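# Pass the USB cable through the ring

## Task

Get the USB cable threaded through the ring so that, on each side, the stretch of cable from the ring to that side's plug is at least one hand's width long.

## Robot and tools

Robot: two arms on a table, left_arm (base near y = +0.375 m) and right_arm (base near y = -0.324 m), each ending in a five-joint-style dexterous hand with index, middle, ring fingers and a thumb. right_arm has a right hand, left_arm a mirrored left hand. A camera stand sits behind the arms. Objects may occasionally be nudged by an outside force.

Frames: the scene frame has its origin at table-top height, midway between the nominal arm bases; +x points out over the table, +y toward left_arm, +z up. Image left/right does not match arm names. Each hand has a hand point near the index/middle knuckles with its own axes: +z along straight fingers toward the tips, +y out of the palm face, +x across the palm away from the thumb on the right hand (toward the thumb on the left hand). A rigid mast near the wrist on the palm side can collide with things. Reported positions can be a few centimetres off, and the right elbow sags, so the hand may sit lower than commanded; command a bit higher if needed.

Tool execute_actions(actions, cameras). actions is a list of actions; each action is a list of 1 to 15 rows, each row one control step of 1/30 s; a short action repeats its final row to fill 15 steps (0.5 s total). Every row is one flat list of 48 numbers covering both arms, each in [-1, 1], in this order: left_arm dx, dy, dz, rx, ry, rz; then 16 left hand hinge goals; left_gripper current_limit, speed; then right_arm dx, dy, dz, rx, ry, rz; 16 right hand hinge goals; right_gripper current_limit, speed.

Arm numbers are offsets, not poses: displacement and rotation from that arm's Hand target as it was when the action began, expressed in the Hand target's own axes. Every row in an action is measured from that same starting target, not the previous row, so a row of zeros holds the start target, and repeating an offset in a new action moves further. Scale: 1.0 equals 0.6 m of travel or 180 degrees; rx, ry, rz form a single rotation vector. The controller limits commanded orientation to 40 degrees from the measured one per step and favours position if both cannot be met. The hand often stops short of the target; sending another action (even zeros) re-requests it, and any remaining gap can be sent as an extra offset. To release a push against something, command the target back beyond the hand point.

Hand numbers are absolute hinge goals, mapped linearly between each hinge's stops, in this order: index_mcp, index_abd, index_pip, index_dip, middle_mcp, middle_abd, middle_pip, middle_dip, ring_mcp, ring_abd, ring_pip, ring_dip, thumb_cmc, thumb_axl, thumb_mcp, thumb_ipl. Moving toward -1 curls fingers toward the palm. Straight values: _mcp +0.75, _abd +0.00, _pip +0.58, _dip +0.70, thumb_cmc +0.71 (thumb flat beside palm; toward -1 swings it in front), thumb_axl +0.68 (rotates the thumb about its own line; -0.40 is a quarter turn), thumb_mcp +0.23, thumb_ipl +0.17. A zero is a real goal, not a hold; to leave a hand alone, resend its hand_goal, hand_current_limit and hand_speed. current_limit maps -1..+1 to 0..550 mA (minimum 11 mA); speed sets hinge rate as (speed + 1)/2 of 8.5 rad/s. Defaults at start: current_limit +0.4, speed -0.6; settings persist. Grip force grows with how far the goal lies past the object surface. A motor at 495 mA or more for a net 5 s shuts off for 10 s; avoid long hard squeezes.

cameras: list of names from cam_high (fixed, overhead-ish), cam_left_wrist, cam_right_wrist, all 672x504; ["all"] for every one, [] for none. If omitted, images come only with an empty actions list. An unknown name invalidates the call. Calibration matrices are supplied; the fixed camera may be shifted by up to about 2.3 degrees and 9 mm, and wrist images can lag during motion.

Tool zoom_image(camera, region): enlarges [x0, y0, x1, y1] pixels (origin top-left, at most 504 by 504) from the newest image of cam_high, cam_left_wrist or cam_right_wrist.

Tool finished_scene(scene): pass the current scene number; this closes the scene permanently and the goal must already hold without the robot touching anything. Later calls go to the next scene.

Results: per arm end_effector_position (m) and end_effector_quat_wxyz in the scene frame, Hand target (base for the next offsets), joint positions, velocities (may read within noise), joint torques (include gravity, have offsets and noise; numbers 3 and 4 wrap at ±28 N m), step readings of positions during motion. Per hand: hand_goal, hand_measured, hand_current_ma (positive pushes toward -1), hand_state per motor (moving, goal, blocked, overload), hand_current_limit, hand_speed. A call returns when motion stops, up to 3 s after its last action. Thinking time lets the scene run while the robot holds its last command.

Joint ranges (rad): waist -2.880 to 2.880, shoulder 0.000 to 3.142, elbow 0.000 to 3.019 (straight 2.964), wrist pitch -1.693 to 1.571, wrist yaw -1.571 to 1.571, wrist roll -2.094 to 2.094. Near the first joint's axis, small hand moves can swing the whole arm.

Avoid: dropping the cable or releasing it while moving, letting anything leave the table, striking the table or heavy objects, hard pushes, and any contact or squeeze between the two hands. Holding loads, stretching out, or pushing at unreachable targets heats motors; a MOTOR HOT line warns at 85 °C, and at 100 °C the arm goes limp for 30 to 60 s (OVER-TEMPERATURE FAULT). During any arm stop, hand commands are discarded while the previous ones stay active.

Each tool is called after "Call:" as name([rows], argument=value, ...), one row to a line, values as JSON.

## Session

Call:
execute_actions(actions=[])

Scene clock: 0.00 s.
left_arm: end_effector_position=(+0.3569, +0.3787, +0.2123) hand_goal=(+0.754, +0.000, +0.576, +0.696, +0.754, +0.000, +0.576, +0.696, +0.754, +0.000, +0.576, +0.696, +0.714, +0.678, +0.226, +0.168) hand_measured=(+0.754, +0.000, +0.576, +0.696, +0.754, +0.000, +0.576, +0.696, +0.754, +0.000, +0.576, +0.696, +0.714, +0.678, +0.226, +0.168) hand_current_ma=(+0, +0, +0, +0, +0, +0, +0, +0, +0, +0, +0, +0, +0, +0, +0, +0) hand_state=(goal, goal, goal, goal, goal, goal, goal, goal, goal, goal, goal, goal, goal, goal, goal, goal) hand_current_limit=0.40 hand_speed=-0.60 end_effector_quat_wxyz=(-0.055, +0.896, +0.319, +0.304) | right_arm: end_effector_position=(+0.4318, -0.3438, +0.1787) hand_goal=(+0.754, +0.000, +0.576, +0.696, +0.754, +0.000, +0.576, +0.696, +0.754, +0.000, +0.576, +0.696, +0.714, +0.678, +0.226, +0.168) hand_measured=(+0.754, +0.000, +0.576, +0.696, +0.754, +0.000, +0.576, +0.696, +0.754, +0.000, +0.576, +0.696, +0.714, +0.678, +0.226, +0.168) hand_current_ma=(+0, +0, +0, +0, +0, +0, +0, +0, +0, +0, +0, +0, +0, +0, +0, +0) hand_state=(goal, goal, goal, goal, goal, goal, goal, goal, goal, goal, goal, goal, goal, goal, goal, goal) hand_current_limit=0.40 hand_speed=-0.60 end_effector_quat_wxyz=(+0.156, +0.981, +0.057, -0.099)
Joint positions: left_arm=[0.067 0.88 0.603 -0.724 -0.279 1.003] | right_arm=[0.264 1.685 1.331 -1.478 0.266 1.743]
Joint velocities: within noise
Joint torques (N m): no reading
Heat: left arm: hottest wrist yaw 26 °C; right arm: hottest elbow 26 °C.
Hand target: left_arm +0.3669, +0.3792, +0.2329; -0.050, +0.890, +0.320, +0.322 | right_arm +0.4375, -0.3423, +0.1831; +0.154, +0.982, +0.056, -0.091
camera_calibration:
cam_left_wrist: T_world_to_cam=[[-0.875176, 0.0544799, -0.480728, 0.357184], [-0.410775, 0.441276, 0.797834, -0.23281], [0.2556, 0.895716, -0.363815, -0.228868], [0, 0, 0, 1]] pos_world=[0.275464, 0.288275, 0.274186]
cam_right_wrist: T_world_to_cam=[[-0.63507, -0.673445, 0.378362, 0.00573936], [-0.342133, 0.684382, 0.643868, 0.215328], [-0.692554, 0.279451, -0.665038, 0.643142], [0, 0, 0, 1]] pos_world=[0.522726, -0.323228, 0.286899]

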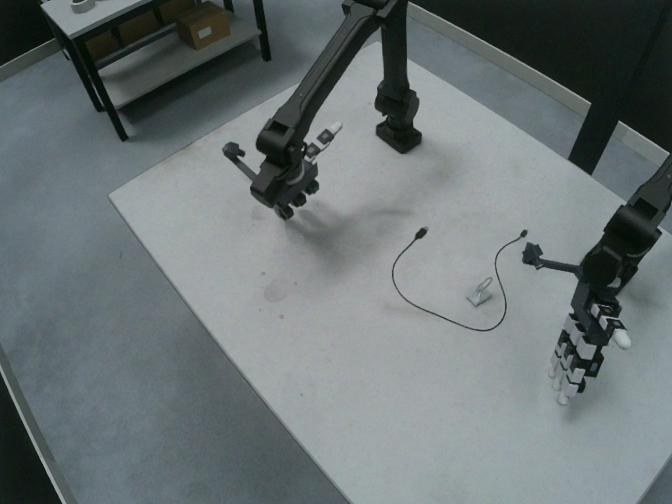

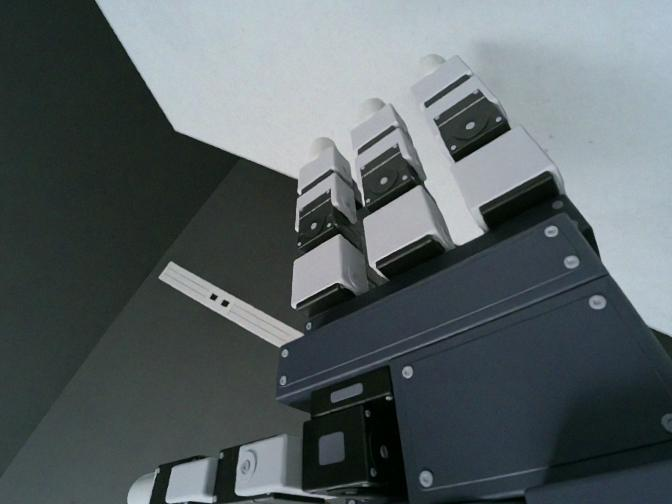

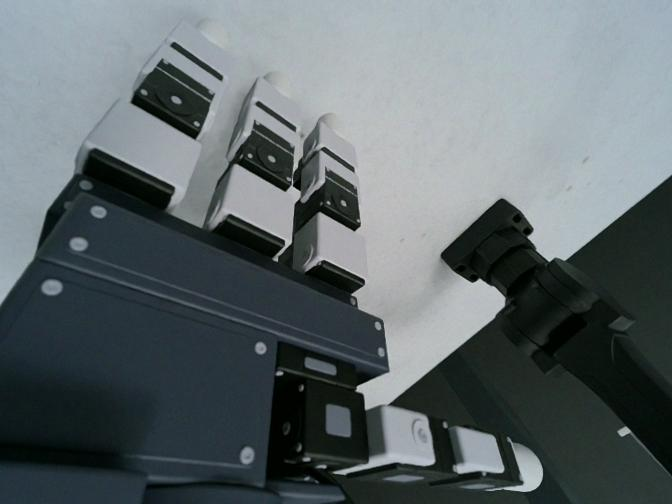

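Call:
zoom_image(camera="cam_high", region=[380, 215, 540, 345])

Call:
zoom_image(camera="cam_high", region=[400, 215, 440, 250])

Call:
zoom_image(camera="cam_high", region=[460, 270, 500, 310])

Call:
zoom_image(camera="cam_high", region=[500, 215, 540, 255])

Scaled by 3.150 from the camera's 672x504 image, which has a finer 960x720 frame.

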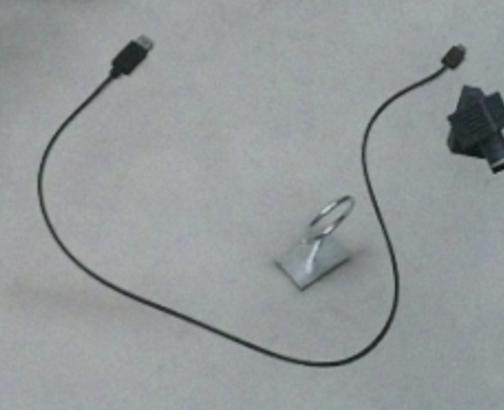

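Scaled by 12.600 from the camera's 672x504 image, which has a finer 960x720 frame.

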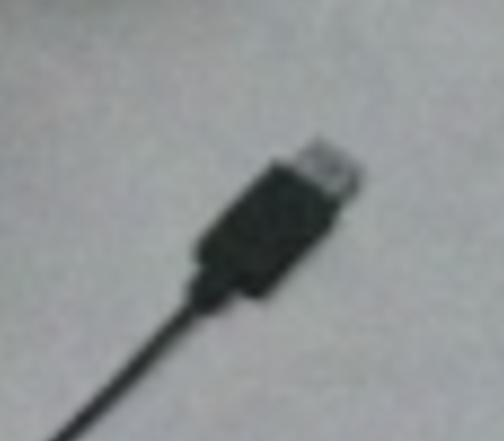

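Scaled by 12.600 from the camera's 672x504 image, which has a finer 960x720 frame.

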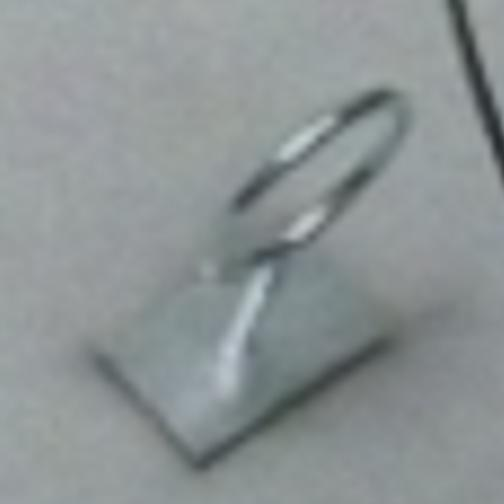

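Scaled by 12.600 from the camera's 672x504 image, which has a finer 960x720 frame.

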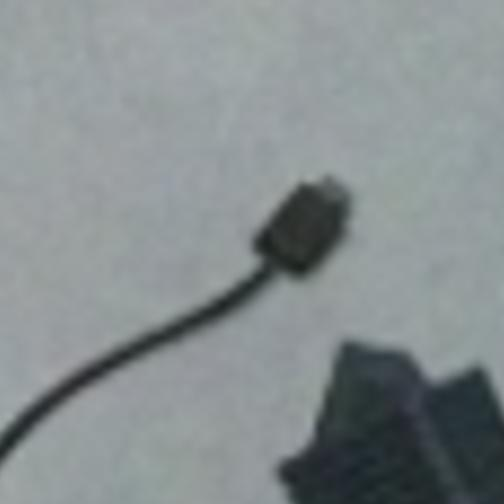

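Call:
execute_actions([
  [[-0.0437,-0.0052,-0.0555,-0.0964,-0.0977,0.0352,0.754,0.06,0.576,0.696,0.754,-0.06,0.576,0.696,0.754,-0.1,0.576,0.696,0.714,0.678,0.226,0.168,0.4,-0.6,-0.0412,-0.0295,-0.093,0.0811,0.0828,-0.1296,0.754,0.05,0.576,0.696,0.754,-0.05,0.576,0.696,0.97,-0.3,0.97,0.97,0.714,0.678,0.226,0.168,0.4,-0.8]],
  [[-0.064,0.0095,-0.0237,-0.0964,-0.0977,0.0352,0.754,0.06,0.576,0.696,0.754,-0.06,0.576,0.696,0.754,-0.1,0.576,0.696,0.714,0.678,0.226,0.168,0.4,-0.6,-0.01,-0.0827,-0.025,0,0,-0.1872,0.754,0.05,0.576,0.696,0.754,-0.05,0.576,0.696,0.97,-0.3,0.97,0.97,0.714,0.678,0.226,0.168,0.4,-0.8]],
  [[-0.069,0.0084,0.019,-0.0964,-0.0977,0.0352,0.754,0.06,0.576,0.696,0.754,-0.06,0.576,0.696,0.754,-0.1,0.576,0.696,0.714,0.678,0.226,0.168,0.4,-0.6,0.0414,-0.0855,0,0,0,-0.1872,0.754,0.05,0.576,0.696,0.754,-0.05,0.576,0.696,0.97,-0.3,0.97,0.97,0.714,0.678,0.226,0.168,0.4,-0.8]],
  [[0,0,0,0,0,0,0.754,0.06,0.576,0.696,0.754,-0.06,0.576,0.696,0.754,-0.1,0.576,0.696,0.714,0.678,0.226,0.168,0.4,-0.6,0.0819,-0.0482,0,0,0,-0.1872,0.754,0.05,0.576,0.696,0.754,-0.05,0.576,0.696,0.97,-0.3,0.97,0.97,0.714,0.678,0.226,0.168,0.4,-0.8]],
], cameras=["cam_high"])

Scene clock: 8.93 s.
left_arm: end_effector_position=(+0.2515, +0.3111, +0.2178) hand_goal=(+0.754, +0.060, +0.576, +0.696, +0.754, -0.060, +0.576, +0.696, +0.754, -0.100, +0.576, +0.696, +0.714, +0.678, +0.226, +0.168) hand_measured=(+0.760, +0.056, +0.576, +0.696, +0.760, -0.060, +0.576, +0.696, +0.760, -0.100, +0.576, +0.696, +0.720, +0.678, +0.224, +0.168) hand_current_ma=(+27, -13, +3, +0, +28, +1, +3, +0, +26, +3, +3, +0, +25, -4, -15, -2) hand_state=(goal, goal, goal, goal, goal, goal, goal, goal, goal, goal, goal, goal, goal, goal, goal, goal) hand_current_limit=0.40 hand_speed=-0.60 end_effector_quat_wxyz=(+0.411, +0.910, +0.048, -0.009) | right_arm: end_effector_position=(+0.3169, -0.1799, +0.2507) hand_goal=(+0.754, +0.050, +0.576, +0.696, +0.754, -0.050, +0.576, +0.696, +0.970, -0.300, +0.970, +0.970, +0.714, +0.678, +0.226, +0.168) hand_measured=(+0.752, +0.048, +0.576, +0.696, +0.752, -0.048, +0.576, +0.696, +0.962, -0.298, +0.964, +0.968, +0.714, +0.678, +0.222, +0.168) hand_current_ma=(+0, -1, +0, +0, +0, +0, +0, +0, -5, +1, -3, -1, +0, +0, -2, +0) hand_state=(goal, goal, goal, goal, goal, goal, goal, goal, goal, goal, goal, goal, goal, goal, goal, goal) hand_current_limit=0.40 hand_speed=-0.80 end_effector_quat_wxyz=(+0.005, +0.419, +0.908, +0.001)
Joint positions: left_arm=[0.477 1.314 0.735 -1.417 0.757 2.08] | right_arm=[0.464 0.965 0.969 -1.567 0.005 -0.254]
Joint torques (N m): left_arm=[-0.91 -6.95 10.09 -1.03 0.78 0.23] | right_arm=[-0.73 -3.02 8.13 0.46 -0.13 -0.14]
Heat: left arm: hottest elbow 27 °C; right arm: hottest elbow 27 °C.
Hand target: left_arm +0.2610, +0.3150, +0.2299; +0.423, +0.906, +0.000, +0.000 | right_arm +0.3199, -0.1802, +0.2501; +0.000, +0.414, +0.910, +0.001
Off the commanded pose: left_arm 0.016 m, 6 deg | right_arm 0.003 m, 1 deg.
joint sent to its limit (left arm) — joint 6 (wrist roll), upper limit. The joint targets are off in orientation, not in position.
Step readings (end_effector_position of left_arm | right_arm):
0: (+0.3569, +0.3787, +0.2123) | (+0.4318, -0.3438, +0.1787)
1: (+0.3569, +0.3772, +0.2123) | (+0.4317, -0.3433, +0.1785)
2: (+0.3551, +0.3697, +0.2123) | (+0.4310, -0.3399, +0.1765)
4: (+0.3455, +0.3512, +0.2151) | (+0.4241, -0.3308, +0.1752)
8: (+0.3286, +0.3491, +0.2202) | (+0.4104, -0.3155, +0.2108)
15: (+0.3189, +0.3542, +0.2142) | (+0.4095, -0.3067, +0.2518)
16: (+0.3181, +0.3520, +0.2140) | (+0.4108, -0.3063, +0.2496)
17: (+0.3155, +0.3455, +0.2174) | (+0.4115, -0.3053, +0.2468)
19: (+0.3069, +0.3334, +0.2278) | (+0.4074, -0.3016, +0.2394)
23: (+0.2956, +0.3339, +0.2291) | (+0.3864, -0.2819, +0.2346)
30: (+0.2868, +0.3317, +0.2174) | (+0.3863, -0.2697, +0.2537)
31: (+0.2855, +0.3303, +0.2180) | (+0.3870, -0.2687, +0.2538)
32: (+0.2833, +0.3263, +0.2225) | (+0.3864, -0.2669, +0.2522)
34: (+0.2784, +0.3198, +0.2324) | (+0.3795, -0.2613, +0.2471)
38: (+0.2671, +0.3147, +0.2211) | (+0.3548, -0.2425, +0.2422)
45: (+0.2519, +0.3099, +0.2121) | (+0.3522, -0.2275, +0.2527)
46: (+0.2518, +0.3101, +0.2134) | (+0.3525, -0.2261, +0.2523)
47: (+0.2520, +0.3104, +0.2144) | (+0.3521, -0.2239, +0.2516)
49: (+0.2527, +0.3110, +0.2163) | (+0.3462, -0.2177, +0.2484)
53: (+0.2526, +0.3114, +0.2177) | (+0.3263, -0.2010, +0.2466)
60: (+0.2517, +0.3111, +0.2178) | (+0.3187, -0.1844, +0.2508)
Images, in order (width x height): cam_high 672x504.

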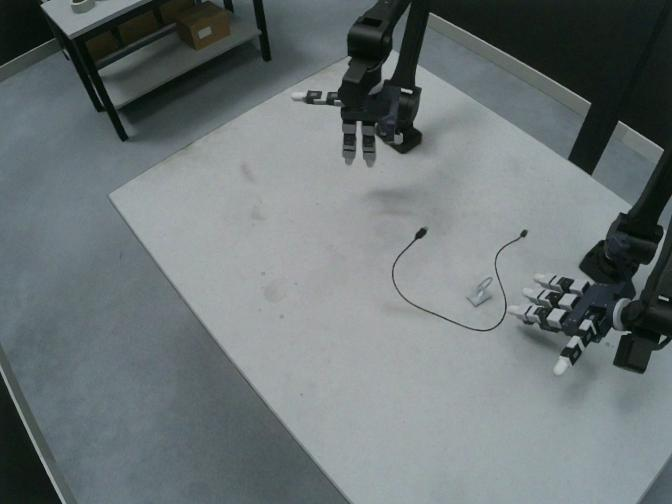

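Call:
execute_actions([
  [[0,0,0,0,0,0,0.754,0.06,0.576,0.696,0.754,-0.06,0.576,0.696,0.754,-0.1,0.576,0.696,0.714,0.678,0.226,0.168,0.4,-0.6,0.0949,0.0053,0,0,0,-0.1872,0.754,0.05,0.576,0.696,0.754,-0.05,0.576,0.696,0.97,-0.3,0.97,0.97,0.714,0.678,0.226,0.168,0.4,-0.8]],
  [[0,0,0,0,0,0,0.754,0.06,0.576,0.696,0.754,-0.06,0.576,0.696,0.754,-0.1,0.576,0.696,0.714,0.678,0.226,0.168,0.4,-0.6,0.0738,0.049,0.0083,0,0,-0.1872,0.754,0.05,0.576,0.696,0.754,-0.05,0.576,0.696,0.97,-0.3,0.97,0.97,0.714,0.678,0.226,0.168,0.4,-0.8]],
  [[0,0,0,0,0,0,0.754,0.06,0.576,0.696,0.754,-0.06,0.576,0.696,0.754,-0.1,0.576,0.696,0.714,0.678,0.226,0.168,0.4,-0.6,0.0394,0.0923,0.0167,0,0,-0.1872,0.754,0.05,0.576,0.696,0.754,-0.05,0.576,0.696,0.97,-0.3,0.97,0.97,0.714,0.678,0.226,0.168,0.4,-0.8]],
  [[0,0,0,0,0,0,0.754,0.06,0.576,0.696,0.754,-0.06,0.576,0.696,0.754,-0.1,0.576,0.696,0.714,0.678,0.226,0.168,0.4,-0.6,-0.0139,0.0909,0.0333,0,0,-0.1878,0.754,0.05,0.576,0.696,0.754,-0.05,0.576,0.696,0.97,-0.3,0.97,0.97,0.714,0.678,0.226,0.168,0.4,-0.8]],
], cameras=["all"])

Scene clock: 11.73 s.
left_arm: end_effector_position=(+0.2515, +0.3111, +0.2178) hand_goal=(+0.754, +0.060, +0.576, +0.696, +0.754, -0.060, +0.576, +0.696, +0.754, -0.100, +0.576, +0.696, +0.714, +0.678, +0.226, +0.168) hand_measured=(+0.760, +0.056, +0.576, +0.696, +0.760, -0.060, +0.576, +0.696, +0.760, -0.100, +0.576, +0.696, +0.720, +0.678, +0.224, +0.168) hand_current_ma=(+27, -13, +3, +0, +28, +1, +3, +0, +26, +3, +3, +0, +25, -4, -15, -2) hand_state=(goal, goal, goal, goal, goal, goal, goal, goal, goal, goal, goal, goal, goal, goal, goal, goal) hand_current_limit=0.40 hand_speed=-0.60 end_effector_quat_wxyz=(+0.411, +0.910, +0.048, -0.009) | right_arm: end_effector_position=(+0.1632, -0.0208, +0.2012) hand_goal=(+0.754, +0.050, +0.576, +0.696, +0.754, -0.050, +0.576, +0.696, +0.970, -0.300, +0.970, +0.970, +0.714, +0.678, +0.226, +0.168) hand_measured=(+0.752, +0.048, +0.576, +0.696, +0.752, -0.048, +0.576, +0.696, +0.962, -0.298, +0.964, +0.968, +0.714, +0.678, +0.222, +0.168) hand_current_ma=(+0, +0, +0, +0, +0, +0, +0, +0, -4, +1, -3, -1, +0, +0, -2, +0) hand_state=(goal, goal, goal, goal, goal, goal, goal, goal, goal, goal, goal, goal, goal, goal, goal, goal) hand_current_limit=0.40 hand_speed=-0.80 end_effector_quat_wxyz=(-0.014, -0.643, +0.765, -0.025)
Joint positions: left_arm=[0.477 1.314 0.735 -1.417 0.757 2.08] | right_arm=[0.899 1.297 1.093 -1.402 0.044 -2.081]
Joint torques (N m): left_arm=[-0.97 -7.24 10.06 -1.02 0.77 0.22] | right_arm=[-0.21 -9.41 10.41 0.59 0.05 -0.14]
Heat: left arm: hottest elbow 27 °C; right arm: hottest elbow 27 °C.
Hand target: left_arm +0.2610, +0.3150, +0.2299; +0.423, +0.906, +0.000, +0.000 | right_arm +0.1717, -0.0102, +0.2151; +0.000, -0.682, +0.731, +0.000
Off the commanded pose: left_arm 0.016 m, 6 deg | right_arm 0.020 m, 7 deg.
joint sent to its limit (left arm) — joint 6 (wrist roll), upper limit. The joint targets are off in orientation, not in position.
joint sent to its limit (right arm) — joint 6 (wrist roll), lower limit. The joint targets are off in orientation, not in position.
Step readings (end_effector_position of left_arm | right_arm):
0: (+0.2515, +0.3111, +0.2178) | (+0.3169, -0.1799, +0.2507)
1: (+0.2515, +0.3111, +0.2178) | (+0.3167, -0.1796, +0.2507)
2: (+0.2515, +0.3111, +0.2178) | (+0.3160, -0.1781, +0.2507)
4: (+0.2515, +0.3111, +0.2178) | (+0.3122, -0.1717, +0.2504)
8: (+0.2515, +0.3111, +0.2178) | (+0.2998, -0.1551, +0.2500)
15: (+0.2515, +0.3111, +0.2178) | (+0.2857, -0.1410, +0.2499)
16: (+0.2515, +0.3111, +0.2178) | (+0.2845, -0.1400, +0.2496)
17: (+0.2515, +0.3111, +0.2178) | (+0.2822, -0.1385, +0.2488)
19: (+0.2515, +0.3111, +0.2178) | (+0.2747, -0.1335, +0.2459)
23: (+0.2515, +0.3111, +0.2178) | (+0.2582, -0.1180, +0.2394)
30: (+0.2515, +0.3111, +0.2178) | (+0.2452, -0.1065, +0.2294)
31: (+0.2515, +0.3111, +0.2178) | (+0.2441, -0.1060, +0.2287)
32: (+0.2515, +0.3111, +0.2178) | (+0.2412, -0.1043, +0.2277)
34: (+0.2515, +0.3111, +0.2178) | (+0.2325, -0.0967, +0.2249)
38: (+0.2515, +0.3111, +0.2178) | (+0.2126, -0.0722, +0.2201)
45: (+0.2515, +0.3111, +0.2178) | (+0.2031, -0.0613, +0.2172)
46: (+0.2515, +0.3111, +0.2178) | (+0.2025, -0.0614, +0.2176)
47: (+0.2515, +0.3111, +0.2178) | (+0.2007, -0.0607, +0.2173)
49: (+0.2515, +0.3111, +0.2178) | (+0.1946, -0.0532, +0.2151)
53: (+0.2515, +0.3111, +0.2178) | (+0.1730, -0.0268, +0.2062)
60: (+0.2515, +0.3111, +0.2178) | (+0.1621, -0.0210, +0.1979)
camera_calibration:
cam_left_wrist: T_world_to_cam=[[-0.84062, 0.373586, -0.392162, 0.143888], [0.379578, 0.92284, 0.0654814, -0.439698], [0.386365, -0.0938109, -0.917563, 0.256182], [0, 0, 0, 1]] pos_world=[0.188874, 0.376049, 0.320283]
cam_right_wrist: T_world_to_cam=[[-0.518837, 0.854454, -0.0267767, 0.138471], [0.560729, 0.363792, 0.7438, -0.286247], [0.645284, 0.370897, -0.667865, 0.165934], [0, 0, 0, 1]] pos_world=[0.125276, -0.0757275, 0.32744]

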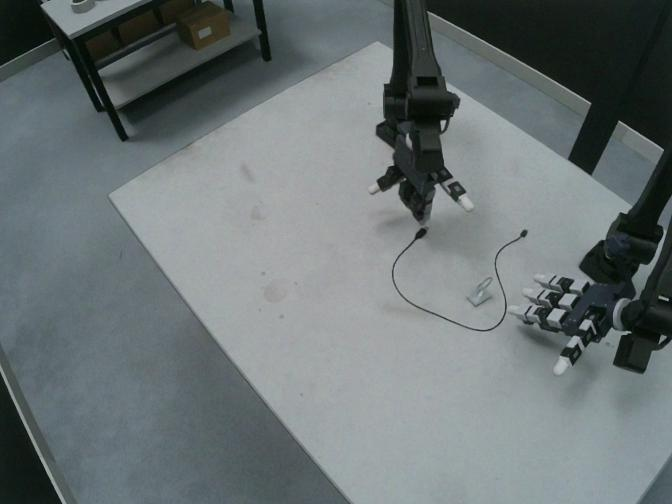

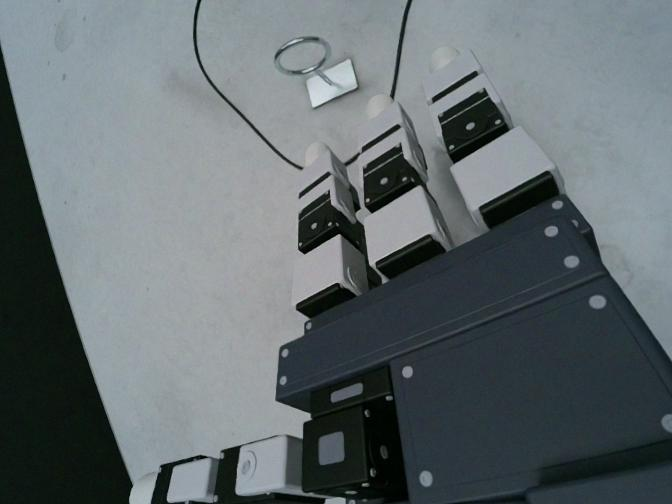

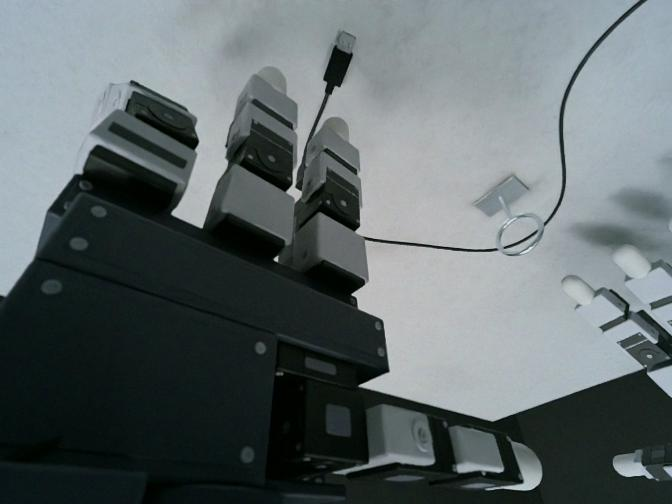

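Call:
zoom_image(camera="cam_right_wrist", region=[290, 20, 390, 120])

Call:
zoom_image(camera="cam_high", region=[390, 190, 450, 250])

Scaled by 5.040 from the camera's 672x504 image, which has a finer 960x720 frame.

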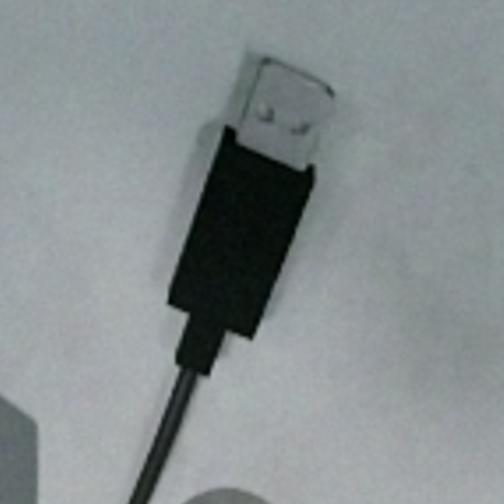

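Scaled by 8.400 from the camera's 672x504 image, which has a finer 960x720 frame.

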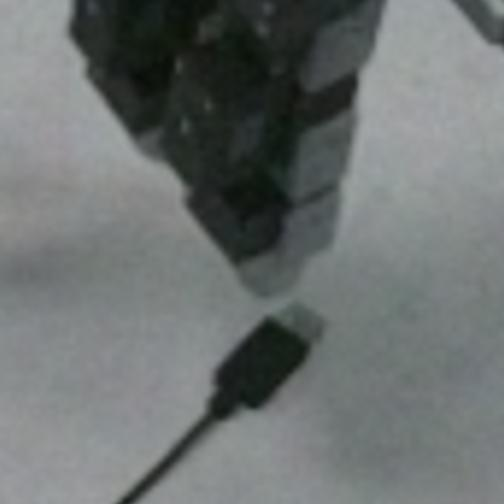

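Call:
execute_actions([
  [[0,0,0,0,0,0,0.754,0.06,0.576,0.696,0.754,-0.06,0.576,0.696,0.754,-0.1,0.576,0.696,0.714,0.678,0.226,0.168,0.4,-0.6,-0.0068,0.0093,0.0833,0,0,0.0306,0.754,0.05,0.576,0.696,0.754,-0.05,0.576,0.696,0.97,-0.3,0.97,0.97,0.714,0.678,0.226,0.168,0.4,-0.8]],
  [[0,0,0,0,0,0,0.754,0.06,0.576,0.696,0.754,-0.06,0.576,0.696,0.754,-0.1,0.576,0.696,0.714,0.678,0.226,0.168,0.4,-0.6,0,0,0,0,0,0,0.754,0.05,0.576,0.696,0.754,-0.05,0.576,0.696,0.97,-0.3,0.97,0.97,0.714,0.678,0.226,0.168,0.4,-0.8]],
], cameras=["cam_right_wrist","cam_high"])

Call:
zoom_image(camera="cam_right_wrist", region=[250, 30, 400, 180])

Scene clock: 16.17 s.
left_arm: end_effector_position=(+0.2515, +0.3111, +0.2178) hand_goal=(+0.754, +0.060, +0.576, +0.696, +0.754, -0.060, +0.576, +0.696, +0.754, -0.100, +0.576, +0.696, +0.714, +0.678, +0.226, +0.168) hand_measured=(+0.760, +0.056, +0.576, +0.696, +0.760, -0.060, +0.576, +0.696, +0.760, -0.100, +0.576, +0.696, +0.720, +0.678, +0.224, +0.168) hand_current_ma=(+27, -13, +3, +0, +28, +1, +3, +0, +26, +3, +3, +0, +25, -4, -15, -2) hand_state=(goal, goal, goal, goal, goal, goal, goal, goal, goal, goal, goal, goal, goal, goal, goal, goal) hand_current_limit=0.40 hand_speed=-0.60 end_effector_quat_wxyz=(+0.411, +0.910, +0.048, -0.009) | right_arm: end_effector_position=(+0.1652, -0.0066, +0.1677) hand_goal=(+0.754, +0.050, +0.576, +0.696, +0.754, -0.050, +0.576, +0.696, +0.970, -0.300, +0.970, +0.970, +0.714, +0.678, +0.226, +0.168) hand_measured=(+0.752, +0.048, +0.576, +0.696, +0.752, -0.048, +0.576, +0.696, +0.962, -0.298, +0.964, +0.968, +0.714, +0.678, +0.222, +0.168) hand_current_ma=(+0, +0, +0, +0, +0, +0, +0, +0, -4, +1, -3, -1, +0, +0, -2, +0) hand_state=(goal, goal, goal, goal, goal, goal, goal, goal, goal, goal, goal, goal, goal, goal, goal, goal) hand_current_limit=0.40 hand_speed=-0.80 end_effector_quat_wxyz=(+0.000, -0.644, +0.765, -0.001)
Joint positions: left_arm=[0.477 1.314 0.735 -1.417 0.757 2.08] | right_arm=[0.899 1.332 1.027 -1.267 0.002 -2.082]
Joint torques (N m): left_arm=[-1.03 -7 10.06 -0.99 0.78 0.21] | right_arm=[-0.79 -9.11 7.09 0.84 -0.2 -0.14]
Heat: left arm: hottest elbow 27 °C; right arm: hottest elbow 28 °C.
Hand target: left_arm +0.2610, +0.3150, +0.2299; +0.423, +0.906, +0.000, +0.000 | right_arm +0.1665, -0.0057, +0.1652; +0.000, -0.646, +0.763, +0.000
Off the commanded pose: left_arm 0.016 m, 6 deg | right_arm 0.003 m, 0 deg.
joint sent to its limit (left arm) — joint 6 (wrist roll), upper limit. The joint targets are off in orientation, not in position.
Step readings (end_effector_position of left_arm | right_arm):
0: (+0.2515, +0.3111, +0.2178) | (+0.1632, -0.0208, +0.2012)
1: (+0.2515, +0.3111, +0.2178) | (+0.1632, -0.0207, +0.2012)
2: (+0.2515, +0.3111, +0.2178) | (+0.1637, -0.0190, +0.2013)
4: (+0.2515, +0.3111, +0.2178) | (+0.1658, -0.0116, +0.1984)
8: (+0.2515, +0.3111, +0.2178) | (+0.1658, -0.0072, +0.1826)
15: (+0.2515, +0.3111, +0.2178) | (+0.1646, -0.0075, +0.1677)
16: (+0.2515, +0.3111, +0.2178) | (+0.1648, -0.0072, +0.1677)
17: (+0.2515, +0.3111, +0.2178) | (+0.1650, -0.0069, +0.1677)
19: (+0.2515, +0.3111, +0.2178) | (+0.1651, -0.0067, +0.1677)
23: (+0.2515, +0.3111, +0.2178) | (+0.1652, -0.0067, +0.1677)
30: (+0.2515, +0.3111, +0.2178) | (+0.1652, -0.0066, +0.1677)
camera_calibration:
cam_right_wrist: T_world_to_cam=[[-0.518818, 0.85452, 0.0249459, 0.117772], [0.568775, 0.32325, 0.75631, -0.271276], [0.638218, 0.406576, -0.653738, 0.136001], [0, 0, 0, 1]] pos_world=[0.128599, -0.0682431, 0.29114]
Images, in order (width x height): cam_high 672x504, cam_right_wrist 672x504.

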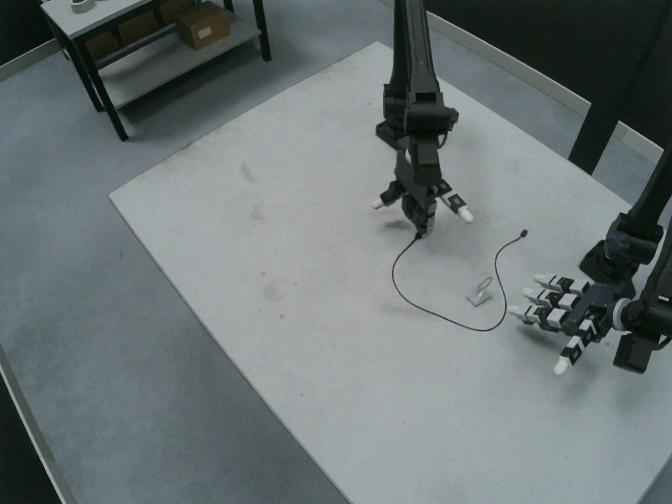

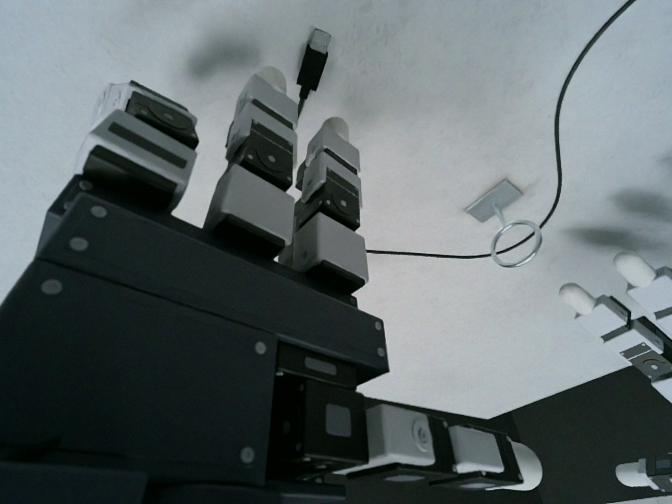

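Scaled by 3.360 from the camera's 672x504 image, which has a finer 960x720 frame.

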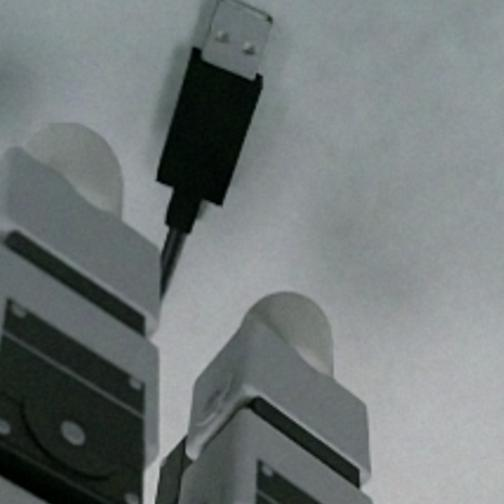

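Call:
execute_actions([
  [[0,0,0,0,0,0,0.754,0.06,0.576,0.696,0.754,-0.06,0.576,0.696,0.754,-0.1,0.576,0.696,0.714,0.678,0.226,0.168,0.4,-0.6,-0.0001,-0.0013,0.0545,0,0,0,0.754,0.05,0.576,0.696,0.754,-0.05,0.576,0.696,0.97,-0.3,0.97,0.97,0.714,0.678,0.226,0.168,0.4,-0.8]],
], cameras=["cam_right_wrist","cam_high"])

Call:
zoom_image(camera="cam_right_wrist", region=[230, 30, 380, 180])

Call:
zoom_image(camera="cam_high", region=[395, 200, 445, 250])

Scene clock: 17.30 s.
left_arm: end_effector_position=(+0.2515, +0.3111, +0.2178) hand_goal=(+0.754, +0.060, +0.576, +0.696, +0.754, -0.060, +0.576, +0.696, +0.754, -0.100, +0.576, +0.696, +0.714, +0.678, +0.226, +0.168) hand_measured=(+0.760, +0.056, +0.576, +0.696, +0.760, -0.060, +0.576, +0.696, +0.760, -0.100, +0.576, +0.696, +0.720, +0.678, +0.224, +0.168) hand_current_ma=(+27, -13, +3, +0, +28, +1, +3, +0, +26, +3, +3, +0, +25, -4, -15, -2) hand_state=(goal, goal, goal, goal, goal, goal, goal, goal, goal, goal, goal, goal, goal, goal, goal, goal) hand_current_limit=0.40 hand_speed=-0.60 end_effector_quat_wxyz=(+0.411, +0.910, +0.048, -0.009) | right_arm: end_effector_position=(+0.1659, -0.0058, +0.1356) hand_goal=(+0.754, +0.050, +0.576, +0.696, +0.754, -0.050, +0.576, +0.696, +0.970, -0.300, +0.970, +0.970, +0.714, +0.678, +0.226, +0.168) hand_measured=(+0.752, +0.048, +0.576, +0.696, +0.752, -0.048, +0.576, +0.696, +0.962, -0.298, +0.964, +0.968, +0.714, +0.678, +0.222, +0.168) hand_current_ma=(+0, +0, +0, +0, +0, +0, +0, +0, -4, +1, -3, -1, +0, +0, -2, +0) hand_state=(goal, goal, goal, goal, goal, goal, goal, goal, goal, goal, goal, goal, goal, goal, goal, goal) hand_current_limit=0.40 hand_speed=-0.80 end_effector_quat_wxyz=(+0.000, -0.644, +0.765, -0.001)
Joint positions: left_arm=[0.477 1.314 0.735 -1.417 0.757 2.08] | right_arm=[0.899 1.364 0.968 -1.174 0.002 -2.082]
Joint torques (N m): left_arm=[-0.91 -7 10.09 -1.02 0.77 0.22] | right_arm=[-0.32 -9.29 6.65 0.79 -0.24 -0.15]
Heat: left arm: hottest elbow 27 °C; right arm: hottest elbow 28 °C.
Hand target: left_arm +0.2610, +0.3150, +0.2299; +0.423, +0.906, +0.000, +0.000 | right_arm +0.1674, -0.0056, +0.1326; +0.001, -0.646, +0.763, +0.000
Off the commanded pose: left_arm 0.016 m, 6 deg | right_arm 0.003 m, 0 deg.
joint sent to its limit (left arm) — joint 6 (wrist roll), upper limit. The joint targets are off in orientation, not in position.
Step readings (end_effector_position of left_arm | right_arm):
0: (+0.2515, +0.3111, +0.2178) | (+0.1652, -0.0066, +0.1677)
1: (+0.2515, +0.3111, +0.2178) | (+0.1653, -0.0065, +0.1676)
2: (+0.2515, +0.3111, +0.2178) | (+0.1657, -0.0060, +0.1663)
4: (+0.2515, +0.3111, +0.2178) | (+0.1668, -0.0046, +0.1602)
8: (+0.2515, +0.3111, +0.2178) | (+0.1650, -0.0068, +0.1444)
15: (+0.2515, +0.3111, +0.2178) | (+0.1655, -0.0063, +0.1357)
camera_calibration:
cam_right_wrist: T_world_to_cam=[[-0.518846, 0.854488, 0.0254963, 0.118182], [0.567819, 0.322178, 0.757485, -0.247647], [0.639047, 0.407495, -0.652355, 0.113983], [0, 0, 0, 1]] pos_world=[0.129097, -0.067646, 0.258933]
Images, in order (width x height): cam_high 672x504, cam_right_wrist 672x504.

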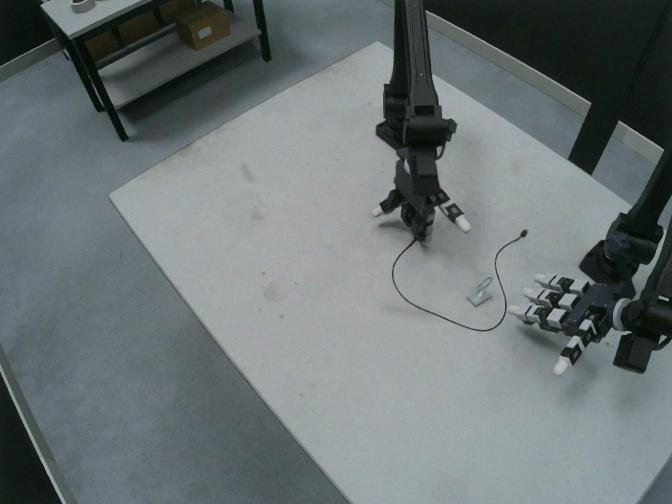

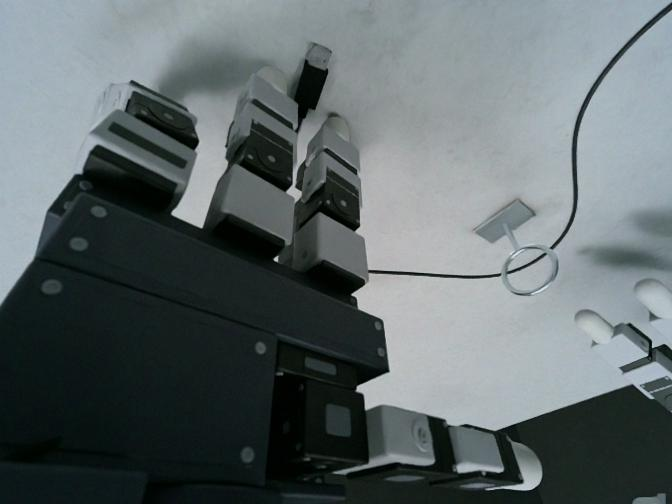

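Scaled by 3.360 from the camera's 672x504 image, which has a finer 960x720 frame.

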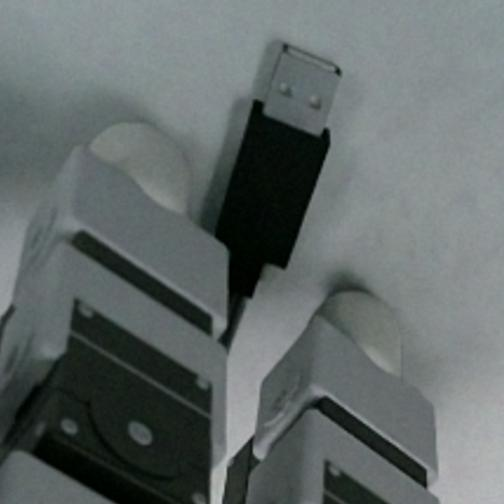

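Scaled by 10.080 from the camera's 672x504 image, which has a finer 960x720 frame.

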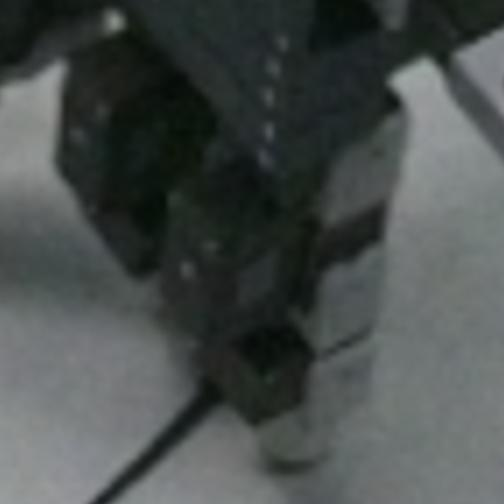

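Call:
execute_actions([
  [[0,0,0,0,0,0,0.754,0.06,0.576,0.696,0.754,-0.06,0.576,0.696,0.754,-0.1,0.576,0.696,0.714,0.678,0.226,0.168,0.4,-0.6,0,0,0.009,0,0,0,0.754,0.05,0.576,0.696,0.754,-0.05,0.576,0.696,0.97,-0.3,0.97,0.97,0.714,0.678,0.226,0.168,0.4,-0.8]],
])

Scene clock: 18.13 s.
left_arm: end_effector_position=(+0.2515, +0.3111, +0.2178) hand_goal=(+0.754, +0.060, +0.576, +0.696, +0.754, -0.060, +0.576, +0.696, +0.754, -0.100, +0.576, +0.696, +0.714, +0.678, +0.226, +0.168) hand_measured=(+0.760, +0.056, +0.576, +0.696, +0.760, -0.060, +0.576, +0.696, +0.760, -0.100, +0.576, +0.696, +0.720, +0.678, +0.224, +0.168) hand_current_ma=(+27, -13, +3, +0, +28, +1, +3, +0, +26, +3, +3, +0, +25, -4, -15, -2) hand_state=(goal, goal, goal, goal, goal, goal, goal, goal, goal, goal, goal, goal, goal, goal, goal, goal) hand_current_limit=0.40 hand_speed=-0.60 end_effector_quat_wxyz=(+0.411, +0.910, +0.048, -0.009) | right_arm: end_effector_position=(+0.1666, -0.0049, +0.1330) hand_goal=(+0.754, +0.050, +0.576, +0.696, +0.754, -0.050, +0.576, +0.696, +0.970, -0.300, +0.970, +0.970, +0.714, +0.678, +0.226, +0.168) hand_measured=(+0.752, +0.048, +0.576, +0.696, +0.752, -0.048, +0.576, +0.696, +0.962, -0.298, +0.964, +0.968, +0.714, +0.678, +0.222, +0.168) hand_current_ma=(+0, +0, +0, +0, +0, +0, +0, +0, -4, +1, -3, -1, +0, +0, -2, +0) hand_state=(goal, goal, goal, goal, goal, goal, goal, goal, goal, goal, goal, goal, goal, goal, goal, goal) hand_current_limit=0.40 hand_speed=-0.80 end_effector_quat_wxyz=(+0.005, -0.643, +0.765, +0.000)
Joint positions: left_arm=[0.477 1.314 0.735 -1.417 0.757 2.08] | right_arm=[0.899 1.364 0.962 -1.159 0.002 -2.082]
Joint torques (N m): left_arm=[-1.08 -7.06 10.06 -1.03 0.78 0.22] | right_arm=[-0.85 -8.82 6.68 0.79 -0.23 -0.18]
Heat: left arm: hottest elbow 27 °C; right arm: hottest elbow 28 °C.
Hand target: left_arm +0.2610, +0.3150, +0.2299; +0.423, +0.906, +0.000, +0.000 | right_arm +0.1673, -0.0057, +0.1272; +0.000, -0.646, +0.763, +0.000
Off the commanded pose: left_arm 0.016 m, 6 deg | right_arm 0.006 m, 1 deg.
joint sent to its limit (left arm) — joint 6 (wrist roll), upper limit. The joint targets are off in orientation, not in position.
Step readings (end_effector_position of left_arm | right_arm):
0: (+0.2515, +0.3111, +0.2178) | (+0.1659, -0.0058, +0.1356)
1: (+0.2515, +0.3111, +0.2178) | (+0.1659, -0.0058, +0.1356)
2: (+0.2515, +0.3111, +0.2178) | (+0.1660, -0.0056, +0.1356)
4: (+0.2515, +0.3111, +0.2178) | (+0.1668, -0.0047, +0.1355)
8: (+0.2515, +0.3111, +0.2178) | (+0.1670, -0.0044, +0.1341)
15: (+0.2515, +0.3111, +0.2178) | (+0.1666, -0.0049, +0.1330)

Call:
execute_actions([
  [[0,0,0,0,0,0,0.754,0.06,0.576,0.696,0.754,-0.06,0.576,0.696,0.754,-0.1,0.576,0.696,0.714,0.678,0.226,0.168,0.4,-0.6,0,0,0.0045,0,0,0,0.754,0.05,0.576,0.696,0.754,-0.05,0.576,0.696,0.97,-0.3,0.97,0.97,0.714,0.678,0.226,0.168,0.4,-0.85]],
  [[0,0,0,0,0,0,0.754,0.06,0.576,0.696,0.754,-0.06,0.576,0.696,0.754,-0.1,0.576,0.696,0.714,0.678,0.226,0.168,0.4,-0.6,0,0,0,0,0,0,0.754,-0.2,0.576,0.696,0.754,0.2,0.576,0.696,0.97,-0.3,0.97,0.97,0.714,0.678,0.226,0.168,0.4,-0.85]],
], cameras=["cam_right_wrist","cam_high"])

Call:
zoom_image(camera="cam_right_wrist", region=[230, 30, 380, 180])

Scene clock: 19.53 s.
left_arm: end_effector_position=(+0.2515, +0.3111, +0.2178) hand_goal=(+0.754, +0.060, +0.576, +0.696, +0.754, -0.060, +0.576, +0.696, +0.754, -0.100, +0.576, +0.696, +0.714, +0.678, +0.226, +0.168) hand_measured=(+0.760, +0.056, +0.576, +0.696, +0.760, -0.060, +0.576, +0.696, +0.760, -0.100, +0.576, +0.696, +0.720, +0.678, +0.224, +0.168) hand_current_ma=(+27, -13, +3, +0, +28, +1, +3, +0, +26, +3, +3, +0, +25, -4, -15, -2) hand_state=(goal, goal, goal, goal, goal, goal, goal, goal, goal, goal, goal, goal, goal, goal, goal, goal) hand_current_limit=0.40 hand_speed=-0.60 end_effector_quat_wxyz=(+0.411, +0.910, +0.048, -0.009) | right_arm: end_effector_position=(+0.1676, -0.0031, +0.1317) hand_goal=(+0.754, -0.200, +0.576, +0.696, +0.754, +0.200, +0.576, +0.696, +0.970, -0.300, +0.970, +0.970, +0.714, +0.678, +0.226, +0.168) hand_measured=(+0.752, -0.068, +0.576, +0.696, +0.756, +0.082, +0.576, +0.696, +0.962, -0.298, +0.964, +0.968, +0.714, +0.678, +0.222, +0.168) hand_current_ma=(+0, +309, +0, +0, +1, -259, +0, +0, -4, +1, -3, -1, +0, +0, -2, +0) hand_state=(goal, blocked, goal, goal, goal, blocked, goal, goal, goal, goal, goal, goal, goal, goal, goal, goal) hand_current_limit=0.40 hand_speed=-0.85 end_effector_quat_wxyz=(+0.008, -0.643, +0.765, +0.001)
Joint positions: left_arm=[0.477 1.314 0.735 -1.417 0.757 2.08] | right_arm=[0.899 1.366 0.96 -1.148 0 -2.082]
Joint torques (N m): left_arm=[-0.91 -7.12 10.11 -1.07 0.77 0.21] | right_arm=[-0.03 -8.12 6.39 0.62 -0.16 -0.13]
Heat: left arm: hottest elbow 27 °C; right arm: hottest elbow 28 °C.
Hand target: left_arm +0.2610, +0.3150, +0.2299; +0.423, +0.906, +0.000, +0.000 | right_arm +0.1672, -0.0058, +0.1244; +0.000, -0.646, +0.763, +0.000
Off the commanded pose: left_arm 0.016 m, 6 deg | right_arm 0.008 m, 1 deg.
joint sent to its limit (left arm) — joint 6 (wrist roll), upper limit. The joint targets are off in orientation, not in position.
Step readings (end_effector_position of left_arm | right_arm):
0: (+0.2515, +0.3111, +0.2178) | (+0.1666, -0.0049, +0.1330)
1: (+0.2515, +0.3111, +0.2178) | (+0.1666, -0.0049, +0.1330)
2: (+0.2515, +0.3111, +0.2178) | (+0.1668, -0.0047, +0.1330)
4: (+0.2515, +0.3111, +0.2178) | (+0.1671, -0.0043, +0.1328)
8: (+0.2515, +0.3111, +0.2178) | (+0.1673, -0.0039, +0.1318)
15: (+0.2515, +0.3111, +0.2178) | (+0.1673, -0.0039, +0.1318)
16: (+0.2515, +0.3111, +0.2178) | (+0.1673, -0.0039, +0.1318)
17: (+0.2515, +0.3111, +0.2178) | (+0.1673, -0.0038, +0.1318)
19: (+0.2515, +0.3111, +0.2178) | (+0.1677, -0.0031, +0.1318)
23: (+0.2515, +0.3111, +0.2178) | (+0.1677, -0.0030, +0.1319)
30: (+0.2515, +0.3111, +0.2178) | (+0.1676, -0.0031, +0.1317)
camera_calibration:
cam_right_wrist: T_world_to_cam=[[-0.51909, 0.854099, 0.0325508, 0.116046], [0.561458, 0.312024, 0.766424, -0.246713], [0.644446, 0.416119, -0.64151, 0.107034], [0, 0, 0, 1]] pos_world=[0.12978, -0.0666727, 0.253973]
Images, in order (width x height): cam_high 672x504, cam_right_wrist 672x504.

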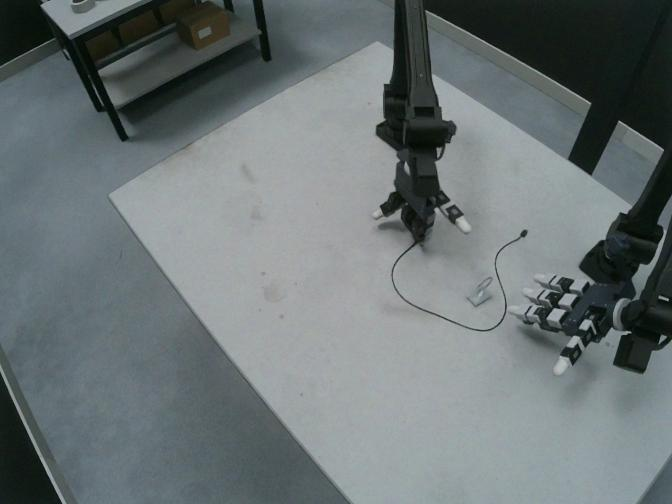

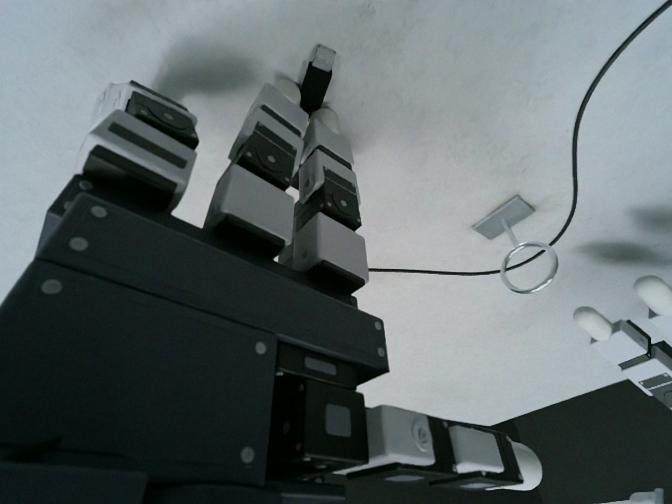

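Scaled by 3.360 from the camera's 672x504 image, which has a finer 960x720 frame.

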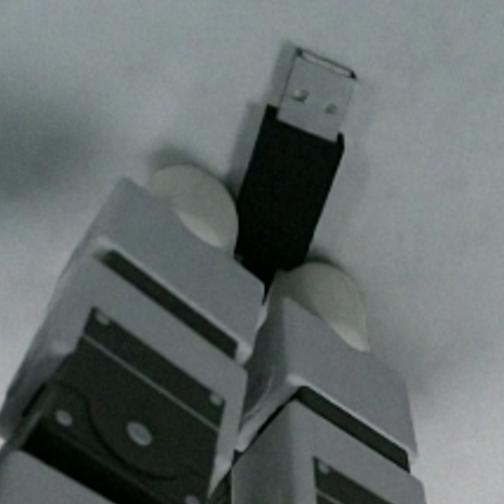

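Call:
execute_actions([
  [[0,0,0,0,0,0,0.754,0.06,0.576,0.696,0.754,-0.06,0.576,0.696,0.754,-0.1,0.576,0.696,0.714,0.678,0.226,0.168,0.4,-0.6,-0.0029,-0.002,-0.0583,0,0,0,0.754,-0.2,0.576,0.696,0.754,0.2,0.576,0.696,0.97,-0.3,0.97,0.97,0.714,0.678,0.226,0.168,0.4,-0.85],[0,0,0,0,0,0,0.754,0.06,0.576,0.696,0.754,-0.06,0.576,0.696,0.754,-0.1,0.576,0.696,0.714,0.678,0.226,0.168,0.4,-0.6,-0.0058,-0.0041,-0.1167,0,0,0,0.754,-0.2,0.576,0.696,0.754,0.2,0.576,0.696,0.97,-0.3,0.97,0.97,0.714,0.678,0.226,0.168,0.4,-0.85]],
], cameras=["cam_right_wrist","cam_high"])

Call:
zoom_image(camera="cam_right_wrist", region=[240, 20, 390, 150])

Scene clock: 21.70 s.
left_arm: end_effector_position=(+0.2515, +0.3111, +0.2178) hand_goal=(+0.754, +0.060, +0.576, +0.696, +0.754, -0.060, +0.576, +0.696, +0.754, -0.100, +0.576, +0.696, +0.714, +0.678, +0.226, +0.168) hand_measured=(+0.760, +0.056, +0.576, +0.696, +0.760, -0.060, +0.576, +0.696, +0.760, -0.100, +0.576, +0.696, +0.720, +0.678, +0.224, +0.168) hand_current_ma=(+27, -13, +3, +0, +28, +1, +3, +0, +26, +3, +3, +0, +25, -4, -15, -2) hand_state=(goal, goal, goal, goal, goal, goal, goal, goal, goal, goal, goal, goal, goal, goal, goal, goal) hand_current_limit=0.40 hand_speed=-0.60 end_effector_quat_wxyz=(+0.411, +0.910, +0.048, -0.009) | right_arm: end_effector_position=(+0.1615, -0.0107, +0.1808) hand_goal=(+0.754, -0.200, +0.576, +0.696, +0.754, +0.200, +0.576, +0.696, +0.970, -0.300, +0.970, +0.970, +0.714, +0.678, +0.226, +0.168) hand_measured=(+0.750, -0.072, +0.574, +0.696, +0.758, +0.084, +0.578, +0.696, +0.962, -0.298, +0.964, +0.968, +0.714, +0.678, +0.222, +0.168) hand_current_ma=(-2, +297, +0, +0, +1, -253, +0, +0, -4, +1, -3, -1, +0, +0, -2, +0) hand_state=(goal, blocked, goal, goal, goal, blocked, goal, goal, goal, goal, goal, goal, goal, goal, goal, goal) hand_current_limit=0.40 hand_speed=-0.85 end_effector_quat_wxyz=(-0.014, -0.643, +0.765, -0.003)
Joint positions: left_arm=[0.477 1.314 0.735 -1.417 0.757 2.08] | right_arm=[0.899 1.325 1.054 -1.328 0 -2.082]
Joint torques (N m): left_arm=[-0.85 -7.06 10.1 -1.03 0.77 0.22] | right_arm=[-0.03 -9.35 10.07 0.25 -0.19 -0.17]
Heat: left arm: hottest elbow 27 °C; right arm: hottest elbow 29 °C.
Hand target: left_arm +0.2610, +0.3150, +0.2299; +0.423, +0.906, +0.000, +0.000 | right_arm +0.1703, -0.0028, +0.1944; +0.000, -0.646, +0.763, +0.000
Off the commanded pose: left_arm 0.016 m, 6 deg | right_arm 0.018 m, 2 deg.
joint sent to its limit (left arm) — joint 6 (wrist roll), upper limit. The joint targets are off in orientation, not in position.
Step readings (end_effector_position of left_arm | right_arm):
0: (+0.2515, +0.3111, +0.2178) | (+0.1676, -0.0031, +0.1317)
1: (+0.2515, +0.3111, +0.2178) | (+0.1676, -0.0031, +0.1317)
2: (+0.2515, +0.3111, +0.2178) | (+0.1670, -0.0039, +0.1318)
4: (+0.2515, +0.3111, +0.2178) | (+0.1628, -0.0090, +0.1356)
8: (+0.2515, +0.3111, +0.2178) | (+0.1577, -0.0153, +0.1545)
15: (+0.2515, +0.3111, +0.2178) | (+0.1625, -0.0094, +0.1803)
camera_calibration:
cam_right_wrist: T_world_to_cam=[[-0.518412, 0.854946, 0.0177713, 0.120182], [0.582486, 0.337833, 0.73931, -0.276635], [0.626067, 0.393619, -0.67313, 0.153981], [0, 0, 0, 1]] pos_world=[0.127037, -0.0699024, 0.306033]
Images, in order (width x height): cam_high 672x504, cam_right_wrist 672x504.

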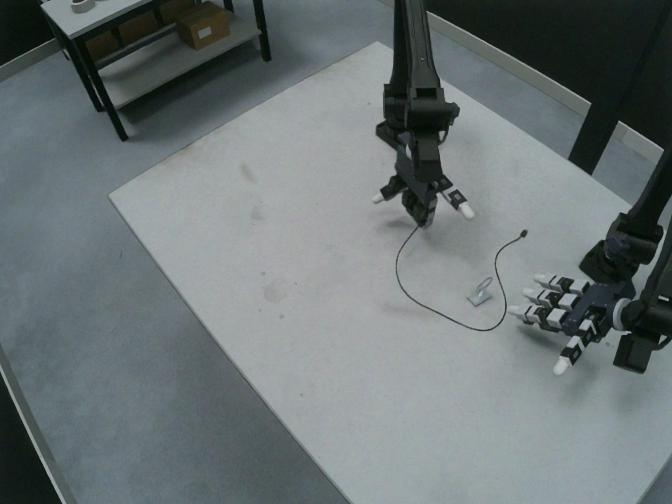

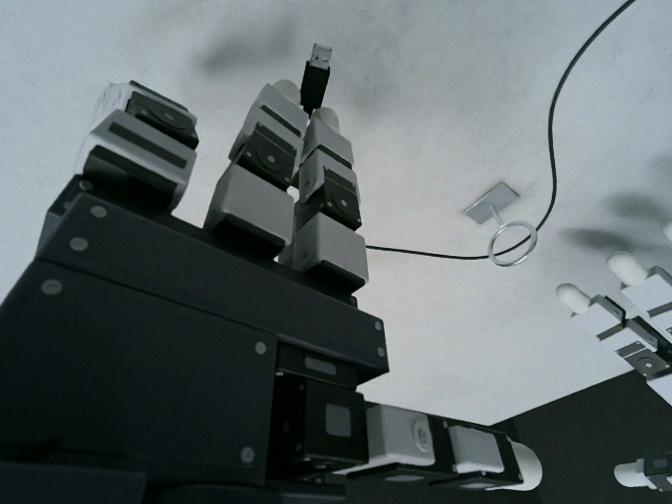

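Scaled by 3.360 from the camera's 672x504 image, which has a finer 960x720 frame.

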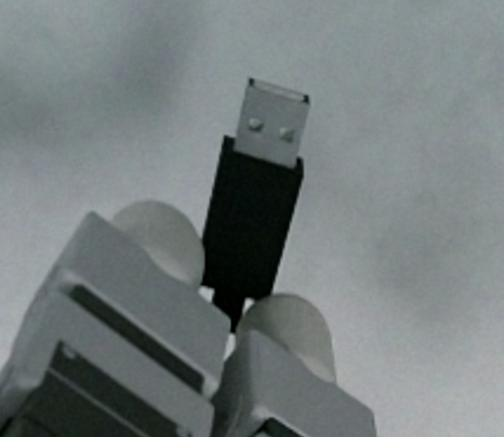

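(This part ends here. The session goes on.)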